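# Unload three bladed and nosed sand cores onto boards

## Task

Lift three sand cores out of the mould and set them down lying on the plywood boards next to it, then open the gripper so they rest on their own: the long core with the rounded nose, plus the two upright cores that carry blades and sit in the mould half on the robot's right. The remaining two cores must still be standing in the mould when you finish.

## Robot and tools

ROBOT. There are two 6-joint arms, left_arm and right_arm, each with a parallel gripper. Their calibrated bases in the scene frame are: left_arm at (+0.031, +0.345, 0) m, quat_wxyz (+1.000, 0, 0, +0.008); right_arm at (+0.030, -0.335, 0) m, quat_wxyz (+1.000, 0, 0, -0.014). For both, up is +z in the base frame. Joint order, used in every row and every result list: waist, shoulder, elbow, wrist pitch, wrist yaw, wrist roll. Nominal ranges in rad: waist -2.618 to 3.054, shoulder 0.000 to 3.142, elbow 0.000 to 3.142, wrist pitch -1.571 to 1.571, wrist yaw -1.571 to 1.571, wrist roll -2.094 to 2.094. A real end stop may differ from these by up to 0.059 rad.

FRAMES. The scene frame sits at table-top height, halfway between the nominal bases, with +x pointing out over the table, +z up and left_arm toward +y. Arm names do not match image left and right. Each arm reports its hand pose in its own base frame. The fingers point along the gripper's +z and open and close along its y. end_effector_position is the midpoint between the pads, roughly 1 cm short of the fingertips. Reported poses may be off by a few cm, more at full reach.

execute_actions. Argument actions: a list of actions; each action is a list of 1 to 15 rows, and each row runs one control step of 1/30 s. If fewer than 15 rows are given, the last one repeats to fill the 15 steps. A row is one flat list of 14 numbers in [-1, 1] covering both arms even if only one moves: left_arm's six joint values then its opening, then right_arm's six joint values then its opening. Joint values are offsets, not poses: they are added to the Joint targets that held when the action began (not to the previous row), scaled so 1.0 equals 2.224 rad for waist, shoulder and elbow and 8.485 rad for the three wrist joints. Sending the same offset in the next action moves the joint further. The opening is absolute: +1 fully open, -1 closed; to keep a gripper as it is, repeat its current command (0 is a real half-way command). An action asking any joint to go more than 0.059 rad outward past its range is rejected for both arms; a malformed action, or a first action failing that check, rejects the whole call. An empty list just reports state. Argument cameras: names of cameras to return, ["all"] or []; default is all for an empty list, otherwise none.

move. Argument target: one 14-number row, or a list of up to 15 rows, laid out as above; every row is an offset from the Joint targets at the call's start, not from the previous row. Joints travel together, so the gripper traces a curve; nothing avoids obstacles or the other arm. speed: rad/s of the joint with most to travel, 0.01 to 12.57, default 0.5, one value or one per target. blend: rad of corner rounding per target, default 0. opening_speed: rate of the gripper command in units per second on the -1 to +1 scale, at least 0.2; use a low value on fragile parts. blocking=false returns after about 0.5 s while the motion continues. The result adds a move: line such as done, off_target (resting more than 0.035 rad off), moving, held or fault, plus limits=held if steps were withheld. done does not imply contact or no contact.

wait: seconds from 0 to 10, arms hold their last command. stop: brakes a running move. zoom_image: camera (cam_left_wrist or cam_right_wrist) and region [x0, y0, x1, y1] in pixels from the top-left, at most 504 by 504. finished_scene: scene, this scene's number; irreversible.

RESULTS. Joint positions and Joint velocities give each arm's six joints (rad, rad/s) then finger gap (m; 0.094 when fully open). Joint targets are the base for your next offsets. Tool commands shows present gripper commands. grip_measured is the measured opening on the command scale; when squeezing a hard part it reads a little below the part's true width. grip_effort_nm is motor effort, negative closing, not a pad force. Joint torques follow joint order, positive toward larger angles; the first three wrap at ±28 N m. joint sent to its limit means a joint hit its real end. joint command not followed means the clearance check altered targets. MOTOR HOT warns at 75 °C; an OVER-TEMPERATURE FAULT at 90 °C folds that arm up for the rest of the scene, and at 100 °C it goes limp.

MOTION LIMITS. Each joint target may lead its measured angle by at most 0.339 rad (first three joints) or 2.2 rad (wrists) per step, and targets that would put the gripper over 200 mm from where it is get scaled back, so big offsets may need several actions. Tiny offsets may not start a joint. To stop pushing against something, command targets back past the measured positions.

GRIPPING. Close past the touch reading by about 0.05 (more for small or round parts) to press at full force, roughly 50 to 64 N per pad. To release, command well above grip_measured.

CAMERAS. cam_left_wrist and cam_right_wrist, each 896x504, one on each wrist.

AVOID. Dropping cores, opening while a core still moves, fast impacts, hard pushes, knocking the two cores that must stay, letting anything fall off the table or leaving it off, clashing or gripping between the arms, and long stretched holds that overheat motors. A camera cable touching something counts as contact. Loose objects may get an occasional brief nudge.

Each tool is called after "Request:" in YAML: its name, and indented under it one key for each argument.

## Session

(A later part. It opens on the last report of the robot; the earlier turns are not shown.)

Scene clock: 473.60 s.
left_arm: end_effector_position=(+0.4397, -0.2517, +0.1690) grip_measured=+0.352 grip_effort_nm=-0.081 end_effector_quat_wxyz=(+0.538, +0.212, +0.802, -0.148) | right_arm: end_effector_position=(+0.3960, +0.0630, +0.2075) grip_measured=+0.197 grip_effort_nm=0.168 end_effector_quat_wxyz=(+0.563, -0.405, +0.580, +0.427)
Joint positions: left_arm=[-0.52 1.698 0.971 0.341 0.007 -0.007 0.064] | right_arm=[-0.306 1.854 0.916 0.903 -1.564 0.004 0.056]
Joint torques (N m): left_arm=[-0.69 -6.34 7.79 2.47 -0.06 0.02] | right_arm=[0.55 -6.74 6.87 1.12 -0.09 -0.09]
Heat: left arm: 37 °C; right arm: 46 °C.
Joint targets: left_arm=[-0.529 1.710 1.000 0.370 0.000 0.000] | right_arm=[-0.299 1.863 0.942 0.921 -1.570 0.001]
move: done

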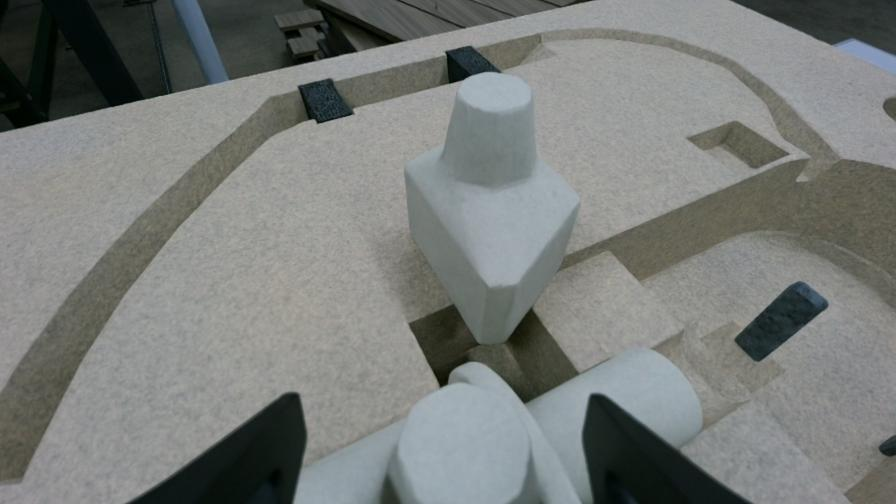

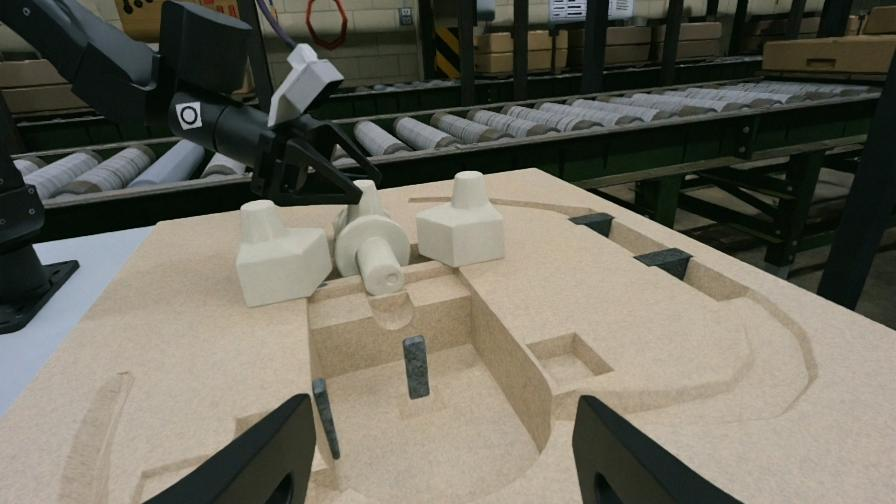

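Request:
move:
  target: [-0.0035,0.0115,0,0.0,0,0,0.35, 0,0,0,0,0,0,0.2]
  speed: 0.3
  cameras: ["cam_left_wrist"]

Request:
move:
  target: [0,0,0,0.0,0,0,-0.6, 0,0,0,0,0,0,0.2]
  speed: 0.3
  opening_speed: 0.4
  cameras: ["all"]

Request:
zoom_image:
  camera: "cam_right_wrist"
  region: [220, 100, 520, 320]

Scene clock: 478.07 s.
left_arm: end_effector_position=(+0.4392, -0.2568, +0.1608) grip_measured=+0.352 grip_effort_nm=-0.081 end_effector_quat_wxyz=(+0.532, +0.216, +0.805, -0.149) | right_arm: end_effector_position=(+0.3960, +0.0630, +0.2075) grip_measured=+0.197 grip_effort_nm=0.178 end_effector_quat_wxyz=(+0.563, -0.405, +0.580, +0.427)
Joint positions: left_arm=[-0.529 1.719 0.974 0.345 0.006 -0.007 0.064] | right_arm=[-0.306 1.854 0.916 0.903 -1.564 0.004 0.056]
Joint torques (N m): left_arm=[-0.53 -6.17 7.34 2.42 -0.01 0.02] | right_arm=[0.54 -6.71 6.84 1.12 -0.09 -0.09]
Heat: left arm: 38 °C; right arm: 45 °C.
Joint targets: left_arm=[-0.537 1.735 1.000 0.370 0.000 0.000] | right_arm=[-0.299 1.863 0.942 0.921 -1.570 0.001]
move: done
Images, in order (width x height): cam_left_wrist 896x504.

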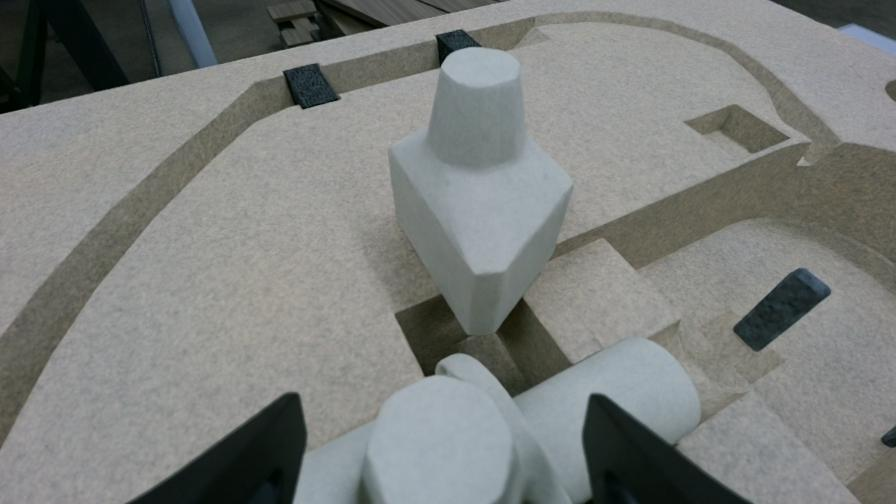

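Scene clock: 480.67 s.
left_arm: end_effector_position=(+0.4394, -0.2564, +0.1608) grip_measured=-0.294 grip_effort_nm=-0.994 end_effector_quat_wxyz=(+0.532, +0.216, +0.805, -0.147) | right_arm: end_effector_position=(+0.3960, +0.0630, +0.2075) grip_measured=+0.197 grip_effort_nm=0.173 end_effector_quat_wxyz=(+0.563, -0.405, +0.580, +0.427)
Joint positions: left_arm=[-0.529 1.719 0.974 0.345 0.003 -0.007 0.033] | right_arm=[-0.306 1.854 0.916 0.903 -1.564 0.004 0.056]
Joint torques (N m): left_arm=[-0.59 -6.16 7.39 2.42 -0.01 0.02] | right_arm=[0.54 -6.72 6.84 1.13 -0.08 -0.09]
Heat: left arm: 38 °C; right arm: 45 °C.
Joint targets: left_arm=[-0.537 1.735 1.000 0.370 0.000 -0.001] | right_arm=[-0.299 1.863 0.942 0.921 -1.570 0.001]
move: done

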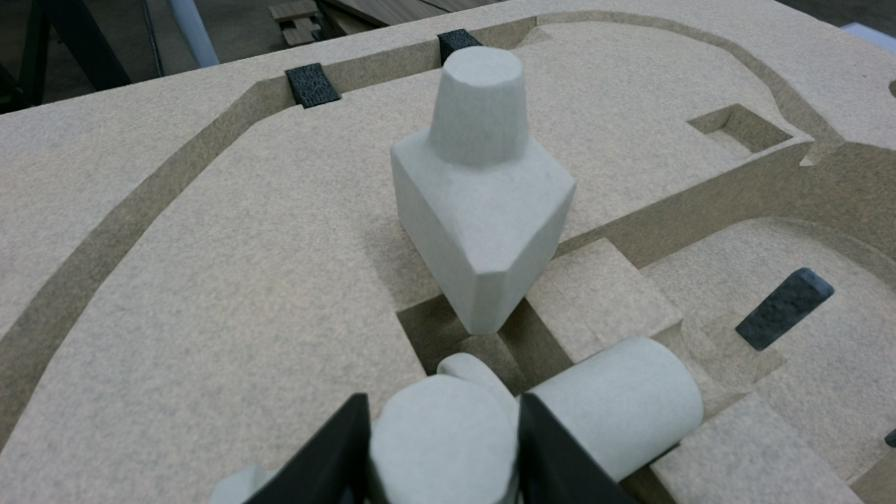

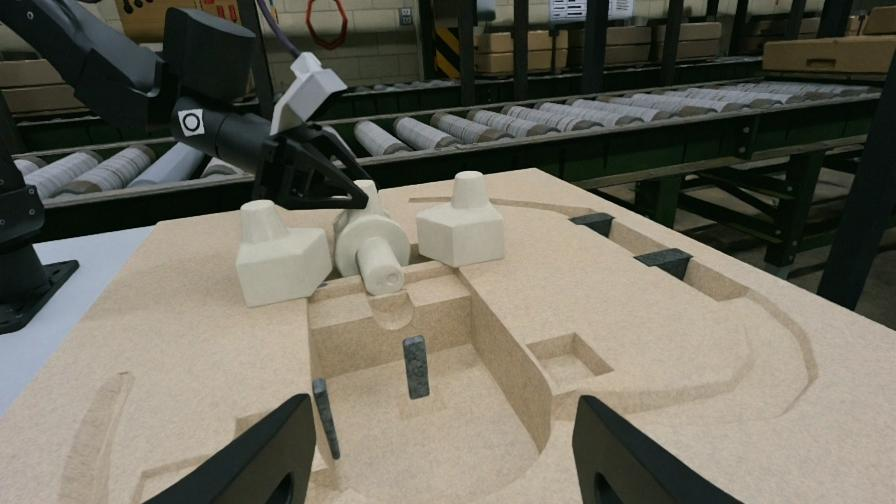

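Scaled by 1.680.

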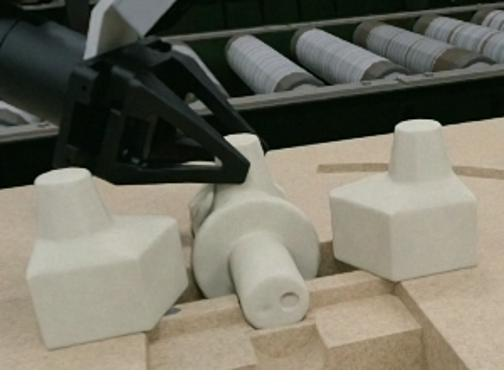

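Request:
move:
  target:
    - [0,-0.0652,0.0868,-0.0224,0,0,-0.6, 0,0,0,0,0,0,0.2]
    - [0,-0.0755,0.1826,-0.0504,0,0,-0.6, 0,0,0,0,0,0,0.2]
  speed: 0.25
  blend: [0.05,0]
  cameras: ["all"]

Request:
zoom_image:
  camera: "cam_right_wrist"
  region: [220, 30, 520, 280]

Scene clock: 489.00 s.
left_arm: end_effector_position=(+0.4397, -0.2566, +0.2417) grip_measured=-0.296 grip_effort_nm=-0.994 end_effector_quat_wxyz=(+0.486, +0.224, +0.834, -0.134) | right_arm: end_effector_position=(+0.3959, +0.0630, +0.2075) grip_measured=+0.197 grip_effort_nm=0.168 end_effector_quat_wxyz=(+0.563, -0.405, +0.580, +0.427)
Joint positions: left_arm=[-0.529 1.651 1.34 -0.203 0.003 -0.006 0.033] | right_arm=[-0.306 1.854 0.916 0.904 -1.565 0.004 0.056]
Joint torques (N m): left_arm=[-0.55 -13.57 11.54 3.68 0.01 -0.02] | right_arm=[0.55 -6.74 6.83 1.11 -0.09 -0.08]
Heat: left arm: 41 °C; right arm: 45 °C.
Joint targets: left_arm=[-0.537 1.568 1.406 -0.058 0.000 -0.001] | right_arm=[-0.299 1.863 0.942 0.921 -1.570 0.001]
move: off_target (left_arm); left_arm: the wrist pitch is farthest, 0.146 rad from its target

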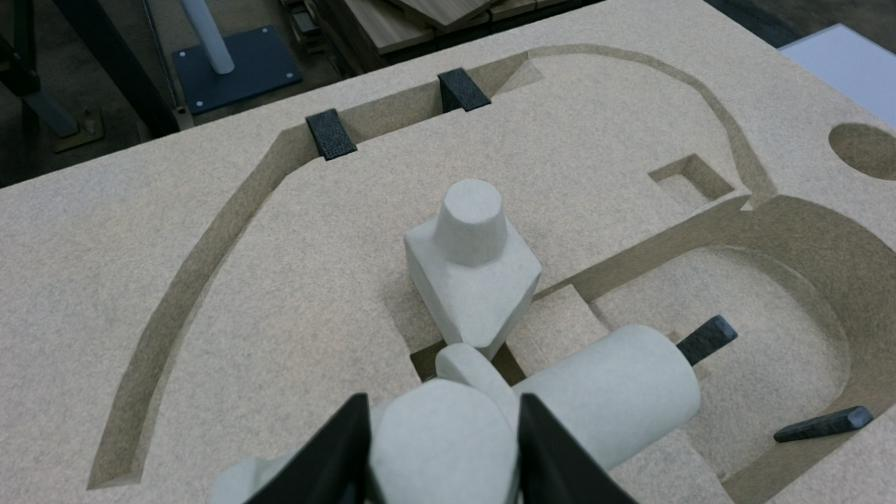

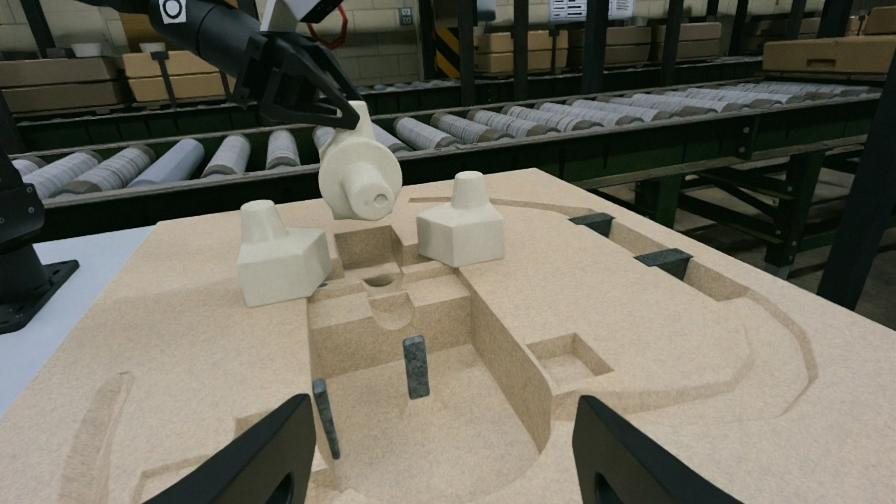

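Scaled by 1.680.

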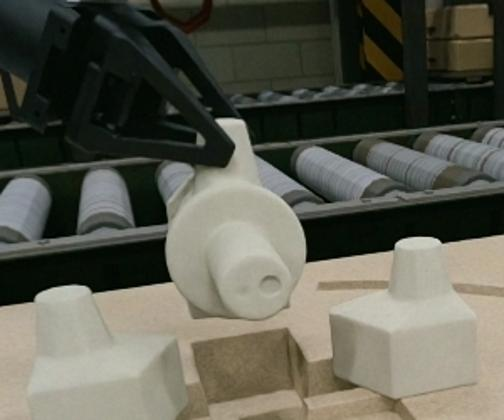

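Request:
move:
  target:
    - [0.1965,-0.161,-0.1398,0.0021,0,0,-0.6, 0,0,0,0,0,0,0.2]
    - [0.4249,-0.3318,-0.3264,0.0009,0,0,-0.6, 0,0,0,0,0,0,0.2]
  speed: 0.5
  blend: [0.15,0]
  cameras: ["all"]

Request:
zoom_image:
  camera: "cam_right_wrist"
  region: [100, 0, 500, 250]

Scene clock: 511.27 s.
left_arm: end_effector_position=(+0.3012, +0.1311, +0.2198) grip_measured=-0.296 grip_effort_nm=-0.999 end_effector_quat_wxyz=(+0.524, -0.173, +0.827, +0.109) | right_arm: end_effector_position=(+0.3959, +0.0630, +0.2075) grip_measured=+0.197 grip_effort_nm=0.168 end_effector_quat_wxyz=(+0.563, -0.405, +0.580, +0.427)
Joint positions: left_arm=[0.404 0.879 0.655 -0.218 -0.007 -0.004 0.033] | right_arm=[-0.306 1.854 0.916 0.904 -1.565 0.004 0.056]
Joint torques (N m): left_arm=[0.36 -5.04 7.92 3.96 0.11 -0.02] | right_arm=[0.55 -6.74 6.86 1.11 -0.08 -0.09]
Heat: left arm: 53 °C; right arm: 44 °C.
Joint targets: left_arm=[0.408 0.830 0.680 -0.050 0.000 -0.001] | right_arm=[-0.299 1.863 0.942 0.921 -1.570 0.001]
move: off_target (left_arm); left_arm: the wrist pitch is farthest, 0.167 rad from its target

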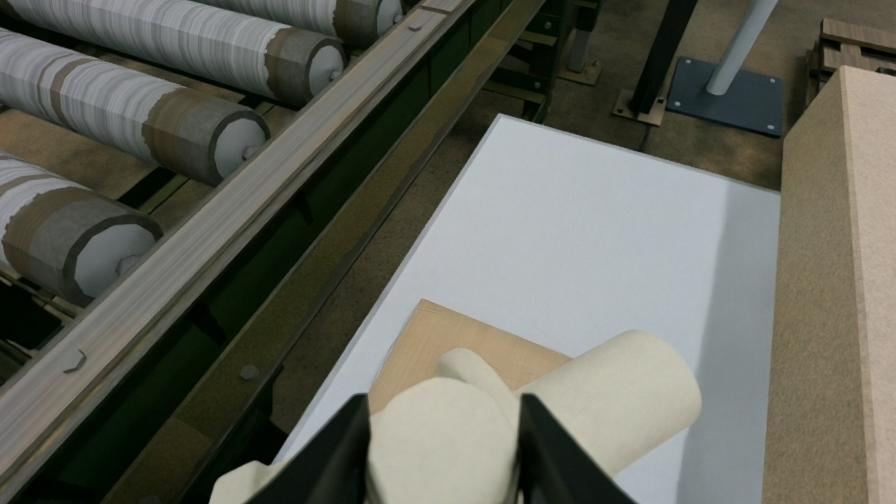

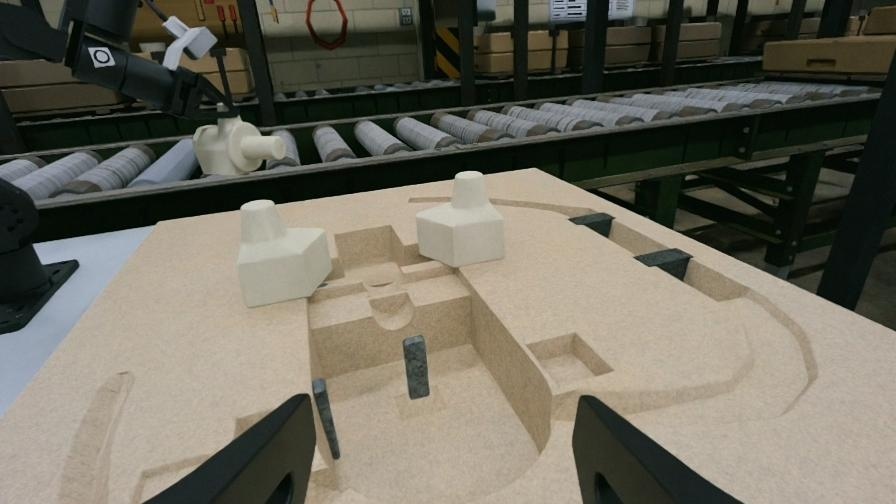

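Scaled by 1.260.

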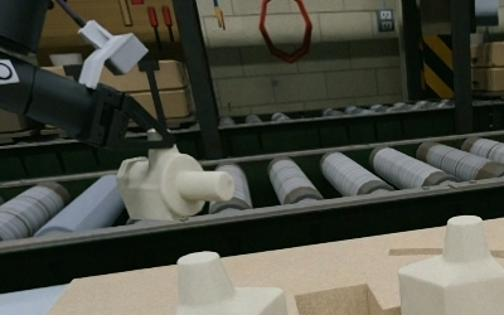

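Request:
move:
  target: [0,0.0067,-0.1151,0.0349,0,0,-0.6, 0,0,0,0,0,0,0.2]
  speed: 0.3
  cameras: ["all"]

Request:
zoom_image:
  camera: "cam_right_wrist"
  region: [100, 20, 400, 250]

Scene clock: 523.17 s.
left_arm: end_effector_position=(+0.2974, +0.1294, +0.1624) grip_measured=-0.296 grip_effort_nm=-1.004 end_effector_quat_wxyz=(+0.536, -0.171, +0.819, +0.111) | right_arm: end_effector_position=(+0.3959, +0.0630, +0.2076) grip_measured=+0.197 grip_effort_nm=0.173 end_effector_quat_wxyz=(+0.563, -0.405, +0.580, +0.427)
Joint positions: left_arm=[0.404 0.879 0.399 0.068 -0.006 -0.004 0.033] | right_arm=[-0.306 1.854 0.916 0.904 -1.565 0.004 0.056]
Joint torques (N m): left_arm=[0.31 -3.69 7.84 4.09 0.11 -0.03] | right_arm=[0.53 -6.72 6.84 1.11 -0.09 -0.09]
Heat: left arm: 60 °C; right arm: 44 °C.
Joint targets: left_arm=[0.408 0.845 0.424 0.246 0.000 -0.001] | right_arm=[-0.299 1.863 0.942 0.921 -1.570 0.001]
move: off_target (left_arm); left_arm: the wrist pitch is farthest, 0.178 rad from its target

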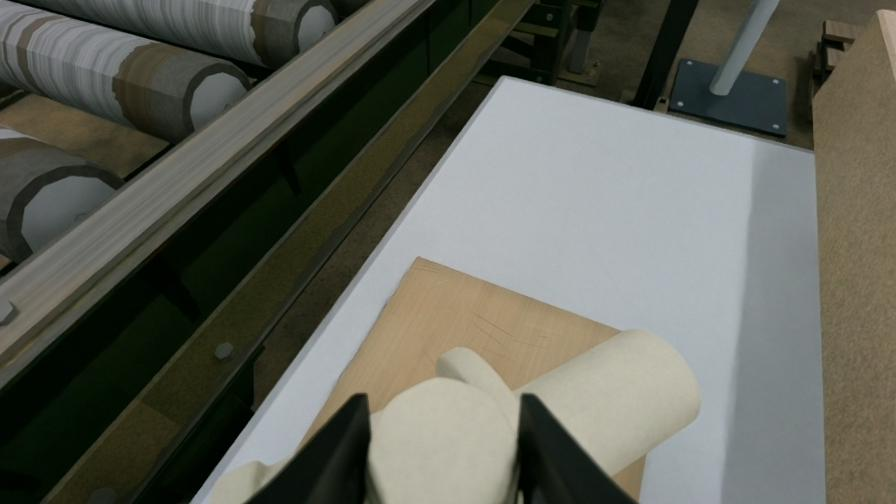

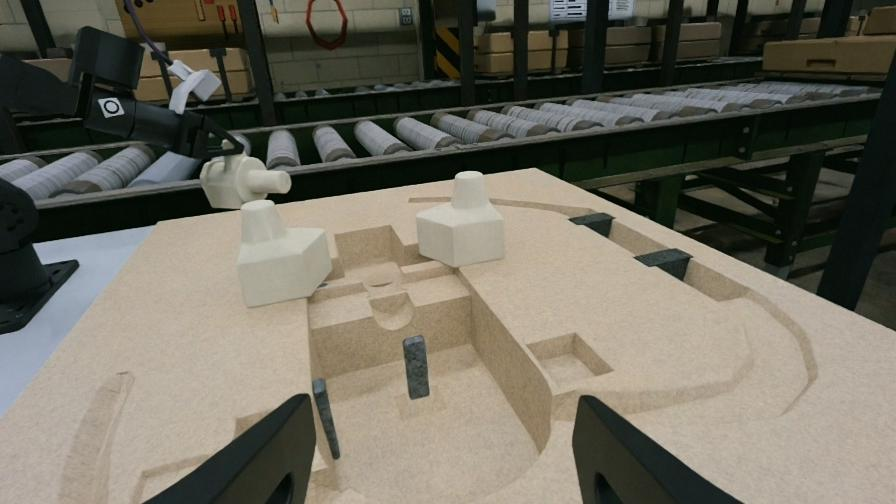

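Scaled by 1.680.

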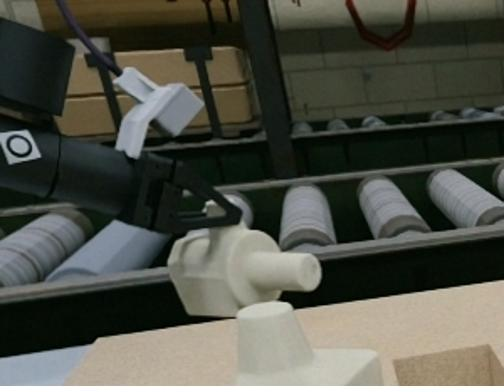

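Request:
move:
  target: [0,0.002,-0.0315,0.0083,0,0,-0.6, 0,0,0,0,0,0,0.2]
  speed: 0.12

Request:
move:
  target: [0,0.001,-0.0135,0.0035,0,0,-0.6, 0,0,0,0,0,0,0.2]
  speed: 0.1
  cameras: ["all"]

Scene clock: 528.50 s.
left_arm: end_effector_position=(+0.2932, +0.1277, +0.1462) grip_measured=-0.296 grip_effort_nm=-0.989 end_effector_quat_wxyz=(+0.536, -0.171, +0.819, +0.111) | right_arm: end_effector_position=(+0.3959, +0.0630, +0.2076) grip_measured=+0.197 grip_effort_nm=0.173 end_effector_quat_wxyz=(+0.563, -0.405, +0.580, +0.427)
Joint positions: left_arm=[0.404 0.879 0.331 0.137 -0.006 -0.004 0.033] | right_arm=[-0.306 1.854 0.916 0.904 -1.565 0.004 0.056]
Joint torques (N m): left_arm=[0.4 -3.34 7.6 4.11 0.11 -0.02] | right_arm=[0.54 -6.74 6.86 1.11 -0.09 -0.09]
Heat: left arm: 63 °C; right arm: 43 °C.
Joint targets: left_arm=[0.408 0.849 0.354 0.316 0.000 -0.001] | right_arm=[-0.299 1.863 0.942 0.921 -1.570 0.001]
move: off_target (left_arm); left_arm: the wrist pitch is farthest, 0.180 rad from its target

Scene clock: 529.53 s.
left_arm: end_effector_position=(+0.2911, +0.1267, +0.1392) grip_measured=-0.296 grip_effort_nm=-0.999 end_effector_quat_wxyz=(+0.536, -0.171, +0.819, +0.111) | right_arm: end_effector_position=(+0.3959, +0.0630, +0.2076) grip_measured=+0.197 grip_effort_nm=0.173 end_effector_quat_wxyz=(+0.563, -0.405, +0.580, +0.427)
Joint positions: left_arm=[0.404 0.879 0.302 0.166 -0.006 -0.004 0.033] | right_arm=[-0.306 1.854 0.916 0.904 -1.565 0.004 0.056]
Joint torques (N m): left_arm=[0.36 -3.15 7.45 4.11 0.11 -0.04] | right_arm=[0.54 -6.74 6.84 1.11 -0.09 -0.09]
Heat: left arm: 63 °C; right arm: 43 °C.
Joint targets: left_arm=[0.408 0.851 0.324 0.346 0.000 -0.001] | right_arm=[-0.299 1.863 0.942 0.921 -1.570 0.001]
move: off_target (left_arm); left_arm: the wrist pitch is farthest, 0.180 rad from its target

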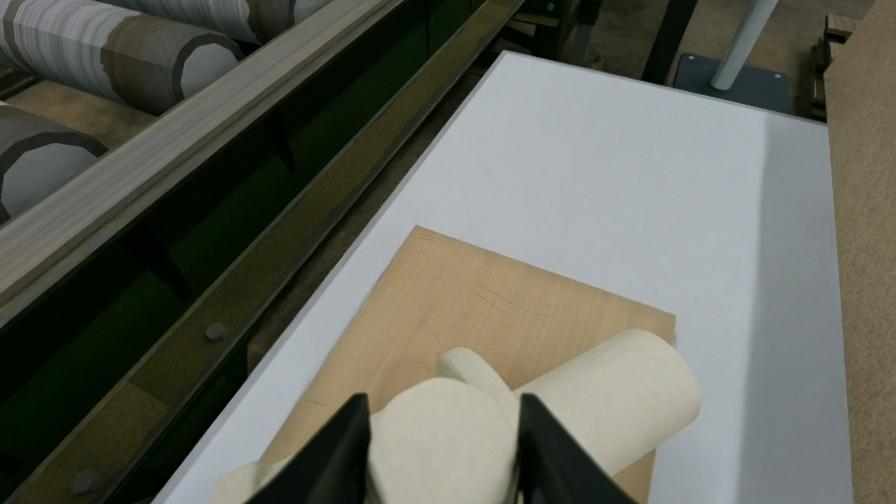

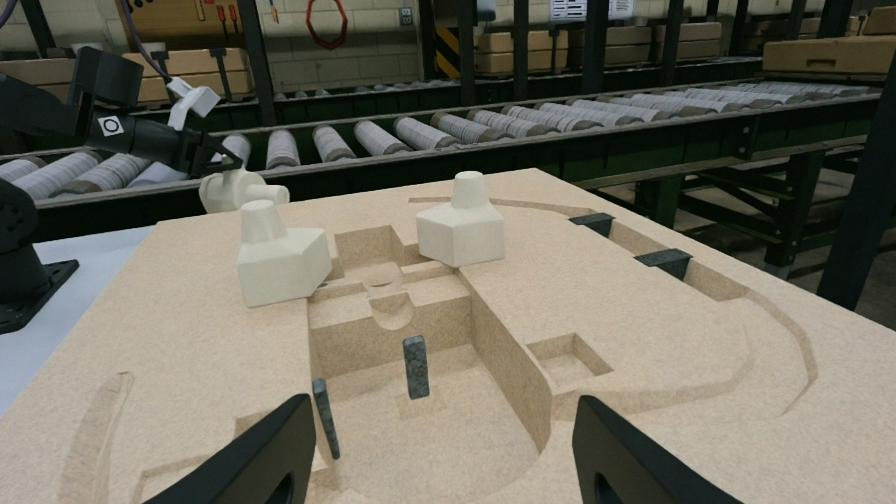

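Request:
move:
  target: [0,0.001,-0.0135,0.0035,0,0,-0.6, 0,0,0,0,0,0,0.2]
  speed: 0.1

Request:
move:
  target: [0,0.001,-0.0135,0.0035,0,0,-0.6, 0,0,0,0,0,0,0.2]
  speed: 0.1
  cameras: ["all"]

Scene clock: 533.23 s.
left_arm: end_effector_position=(+0.2887, +0.1257, +0.1320) grip_measured=-0.296 grip_effort_nm=-1.004 end_effector_quat_wxyz=(+0.536, -0.171, +0.819, +0.111) | right_arm: end_effector_position=(+0.3959, +0.0630, +0.2076) grip_measured=+0.197 grip_effort_nm=0.173 end_effector_quat_wxyz=(+0.563, -0.405, +0.580, +0.427)
Joint positions: left_arm=[0.404 0.879 0.272 0.195 -0.006 -0.004 0.033] | right_arm=[-0.306 1.854 0.916 0.904 -1.565 0.004 0.056]
Joint torques (N m): left_arm=[0.43 -2.84 7.42 4.12 0.11 -0.03] | right_arm=[0.55 -6.72 6.84 1.11 -0.08 -0.08]
Heat: left arm: 64 °C; right arm: 43 °C.
Joint targets: left_arm=[0.408 0.854 0.294 0.376 0.000 -0.001] | right_arm=[-0.299 1.863 0.942 0.921 -1.570 0.001]
move: off_target (left_arm); left_arm: the wrist pitch is farthest, 0.180 rad from its target

Scene clock: 534.27 s.
left_arm: end_effector_position=(+0.2861, +0.1246, +0.1251) grip_measured=-0.296 grip_effort_nm=-1.004 end_effector_quat_wxyz=(+0.536, -0.171, +0.819, +0.111) | right_arm: end_effector_position=(+0.3959, +0.0630, +0.2076) grip_measured=+0.197 grip_effort_nm=0.173 end_effector_quat_wxyz=(+0.563, -0.405, +0.580, +0.427)
Joint positions: left_arm=[0.404 0.879 0.242 0.225 -0.006 -0.004 0.033] | right_arm=[-0.306 1.854 0.916 0.904 -1.565 0.004 0.056]
Joint torques (N m): left_arm=[0.28 -2.69 7.32 4.1 0.09 -0.04] | right_arm=[0.54 -6.74 6.84 1.11 -0.09 -0.09]
Heat: left arm: 65 °C; right arm: 43 °C.
Joint targets: left_arm=[0.408 0.856 0.264 0.406 0.000 -0.001] | right_arm=[-0.299 1.863 0.942 0.921 -1.570 0.001]
move: off_target (left_arm); left_arm: the wrist pitch is farthest, 0.181 rad from its target

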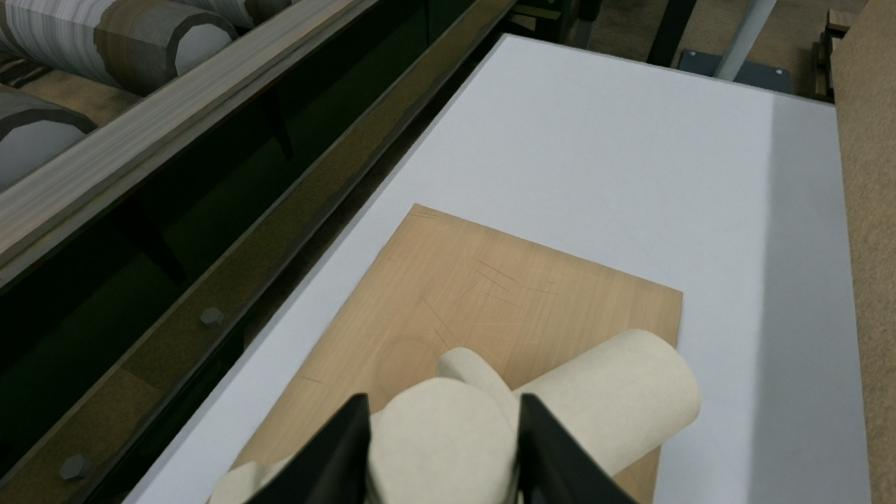

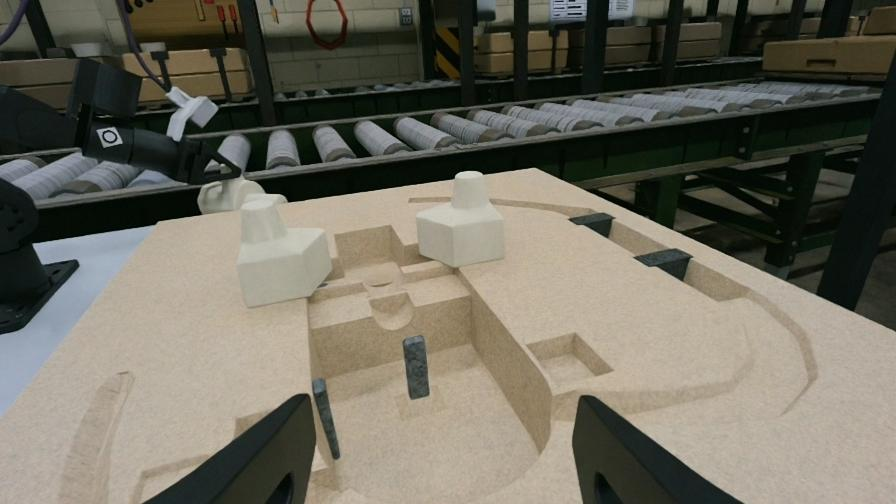

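Contact has not registered yet at z=0.125, so I'm continuing the slow descent in small steps.

Request:
move:
  target: [0,0.001,-0.0135,0.0035,0,0,-0.6, 0,0,0,0,0,0,0.2]
  speed: 0.1

Request:
move:
  target: [0,0.001,-0.0135,0.0035,0,0,-0.6, 0,0,0,0,0,0,0.2]
  speed: 0.1
  cameras: ["all"]

Scene clock: 538.00 s.
left_arm: end_effector_position=(+0.2852, +0.1242, +0.1230) grip_measured=-0.296 grip_effort_nm=-0.999 end_effector_quat_wxyz=(+0.543, -0.170, +0.814, +0.113) | right_arm: end_effector_position=(+0.3959, +0.0630, +0.2076) grip_measured=+0.197 grip_effort_nm=0.168 end_effector_quat_wxyz=(+0.563, -0.405, +0.580, +0.427)
Joint positions: left_arm=[0.404 0.879 0.216 0.268 -0.006 -0.004 0.033] | right_arm=[-0.306 1.854 0.916 0.904 -1.565 0.004 0.056]
Joint torques (N m): left_arm=[0.39 -2.44 6.87 3.97 0.09 -0.02] | right_arm=[0.54 -6.72 6.86 1.11 -0.09 -0.08]
Heat: left arm: 66 °C; right arm: 43 °C.
Joint targets: left_arm=[0.408 0.858 0.234 0.435 0.000 -0.001] | right_arm=[-0.299 1.863 0.942 0.921 -1.570 0.001]
move: off_target (left_arm); left_arm: the wrist pitch is farthest, 0.167 rad from its target

Scene clock: 538.83 s.
left_arm: end_effector_position=(+0.2848, +0.1241, +0.1228) grip_measured=-0.296 grip_effort_nm=-1.009 end_effector_quat_wxyz=(+0.553, -0.169, +0.808, +0.115) | right_arm: end_effector_position=(+0.3959, +0.0630, +0.2076) grip_measured=+0.197 grip_effort_nm=0.168 end_effector_quat_wxyz=(+0.563, -0.405, +0.580, +0.427)
Joint positions: left_arm=[0.404 0.879 0.191 0.318 -0.006 -0.004 0.033] | right_arm=[-0.306 1.854 0.916 0.904 -1.565 0.004 0.056]
Joint torques (N m): left_arm=[0.32 -2.19 6.48 3.75 0.11 -0.02] | right_arm=[0.55 -6.74 6.83 1.11 -0.1 -0.09]
Heat: left arm: 67 °C; right arm: 43 °C.
Joint targets: left_arm=[0.408 0.860 0.204 0.465 0.000 -0.001] | right_arm=[-0.299 1.863 0.942 0.921 -1.570 0.001]
move: off_target (left_arm); left_arm: the wrist pitch is farthest, 0.146 rad from its target

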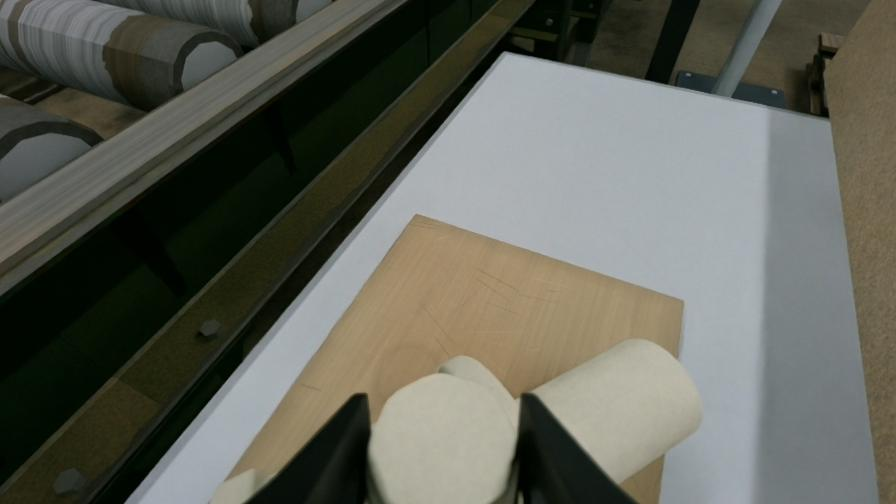

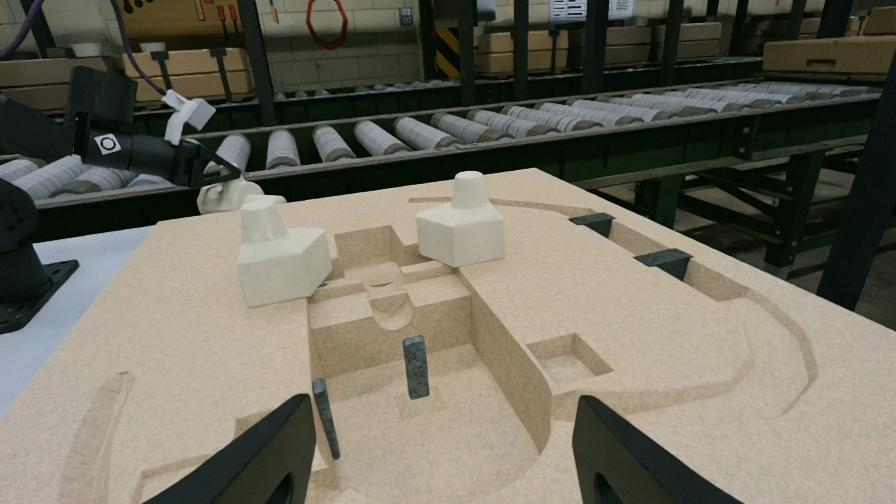

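Request:
move:
  target: [0,0,0.0,0,0,0,-0.1, 0,0,0,0,0,0,0.2]
  speed: 0.1
  opening_speed: 0.25
  cameras: ["all"]

Request:
zoom_image:
  camera: "cam_right_wrist"
  region: [100, 60, 400, 290]

Scene clock: 543.93 s.
left_arm: end_effector_position=(+0.2931, +0.1276, +0.1524) grip_measured=-0.102 grip_effort_nm=0.149 end_effector_quat_wxyz=(+0.602, -0.162, +0.772, +0.125) | right_arm: end_effector_position=(+0.3959, +0.0630, +0.2076) grip_measured=+0.197 grip_effort_nm=0.168 end_effector_quat_wxyz=(+0.563, -0.405, +0.580, +0.427)
Joint positions: left_arm=[0.404 0.875 0.19 0.439 -0.006 -0.004 0.042] | right_arm=[-0.306 1.854 0.916 0.904 -1.565 0.004 0.056]
Joint torques (N m): left_arm=[0.39 -2 6.56 2.48 0.08 -0.02] | right_arm=[0.54 -6.72 6.86 1.11 -0.09 -0.09]
Heat: left arm: 67 °C; right arm: 43 °C.
Joint targets: left_arm=[0.408 0.860 0.204 0.465 0.000 -0.001] | right_arm=[-0.299 1.863 0.942 0.921 -1.570 0.001]
move: done

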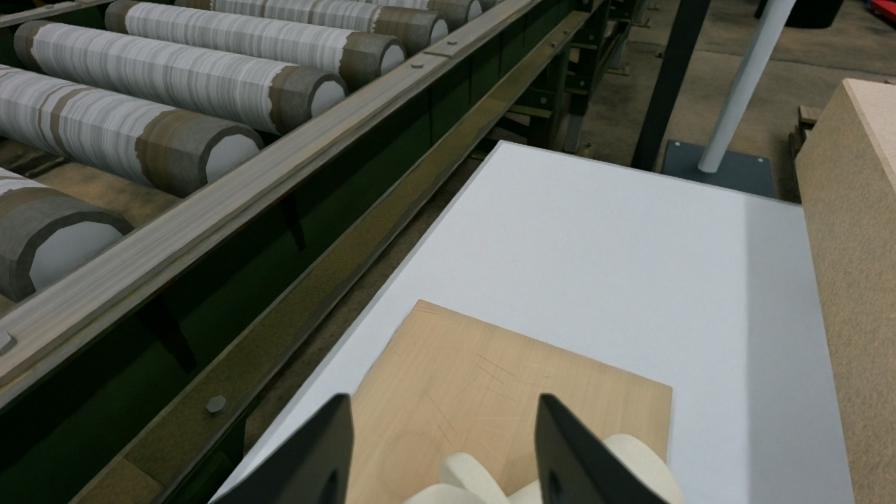

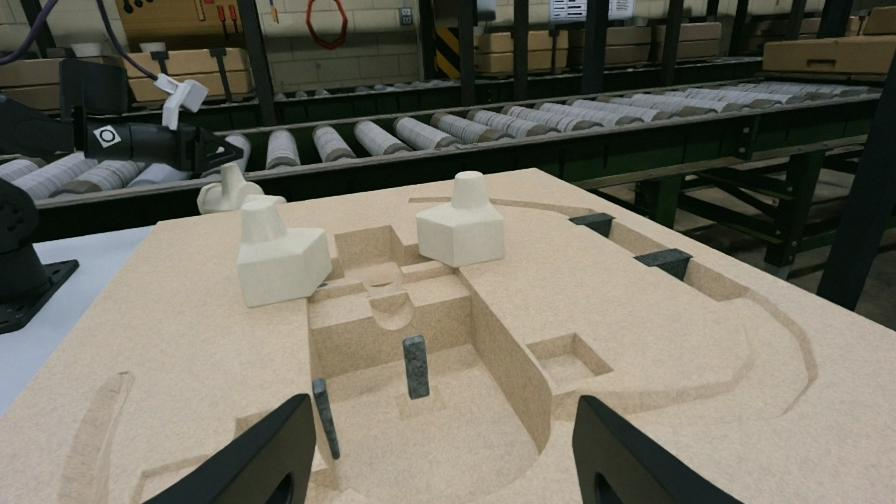

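Scaled by 1.680.

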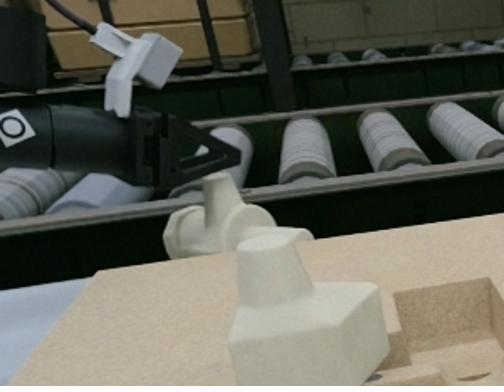

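Request:
move:
  target: [0,-0.05,0.17,-0.05,0,0,0.3, 0,0,0,0,0,0,0.2]
  speed: 0.6
  cameras: ["all"]

Scene clock: 548.20 s.
left_arm: end_effector_position=(+0.2985, +0.1299, +0.2706) grip_measured=+0.298 grip_effort_nm=0.144 end_effector_quat_wxyz=(+0.634, -0.157, +0.746, +0.131) | right_arm: end_effector_position=(+0.3959, +0.0630, +0.2076) grip_measured=+0.197 grip_effort_nm=0.178 end_effector_quat_wxyz=(+0.563, -0.405, +0.580, +0.427)
Joint positions: left_arm=[0.404 0.758 0.561 0.033 -0.006 -0.004 0.061] | right_arm=[-0.306 1.854 0.916 0.904 -1.565 0.004 0.056]
Joint torques (N m): left_arm=[0.39 -1.2 7.66 2.32 0.09 -0.01] | right_arm=[0.54 -6.71 6.86 1.11 -0.09 -0.09]
Heat: left arm: 64 °C; right arm: 43 °C.
Joint targets: left_arm=[0.408 0.749 0.582 0.041 0.000 -0.001] | right_arm=[-0.299 1.863 0.942 0.921 -1.570 0.001]
move: done

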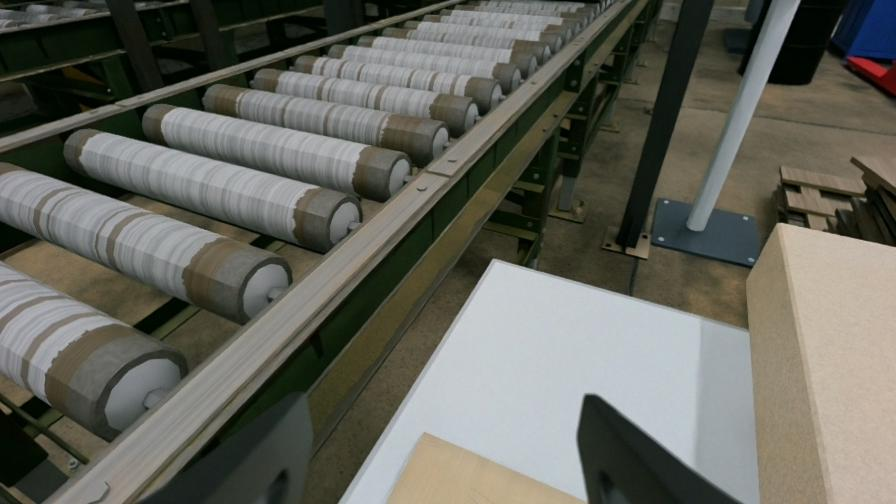

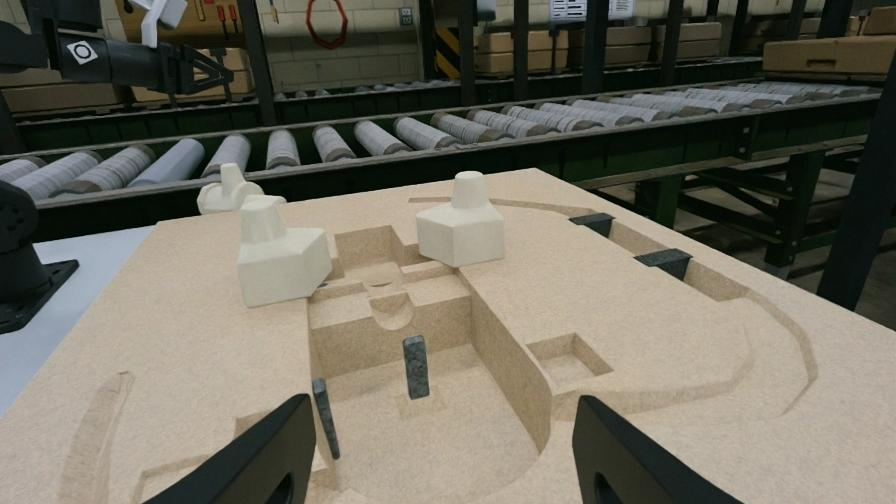

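Request:
finished_scene:
  scene: 1

The scene is finished: the task was done.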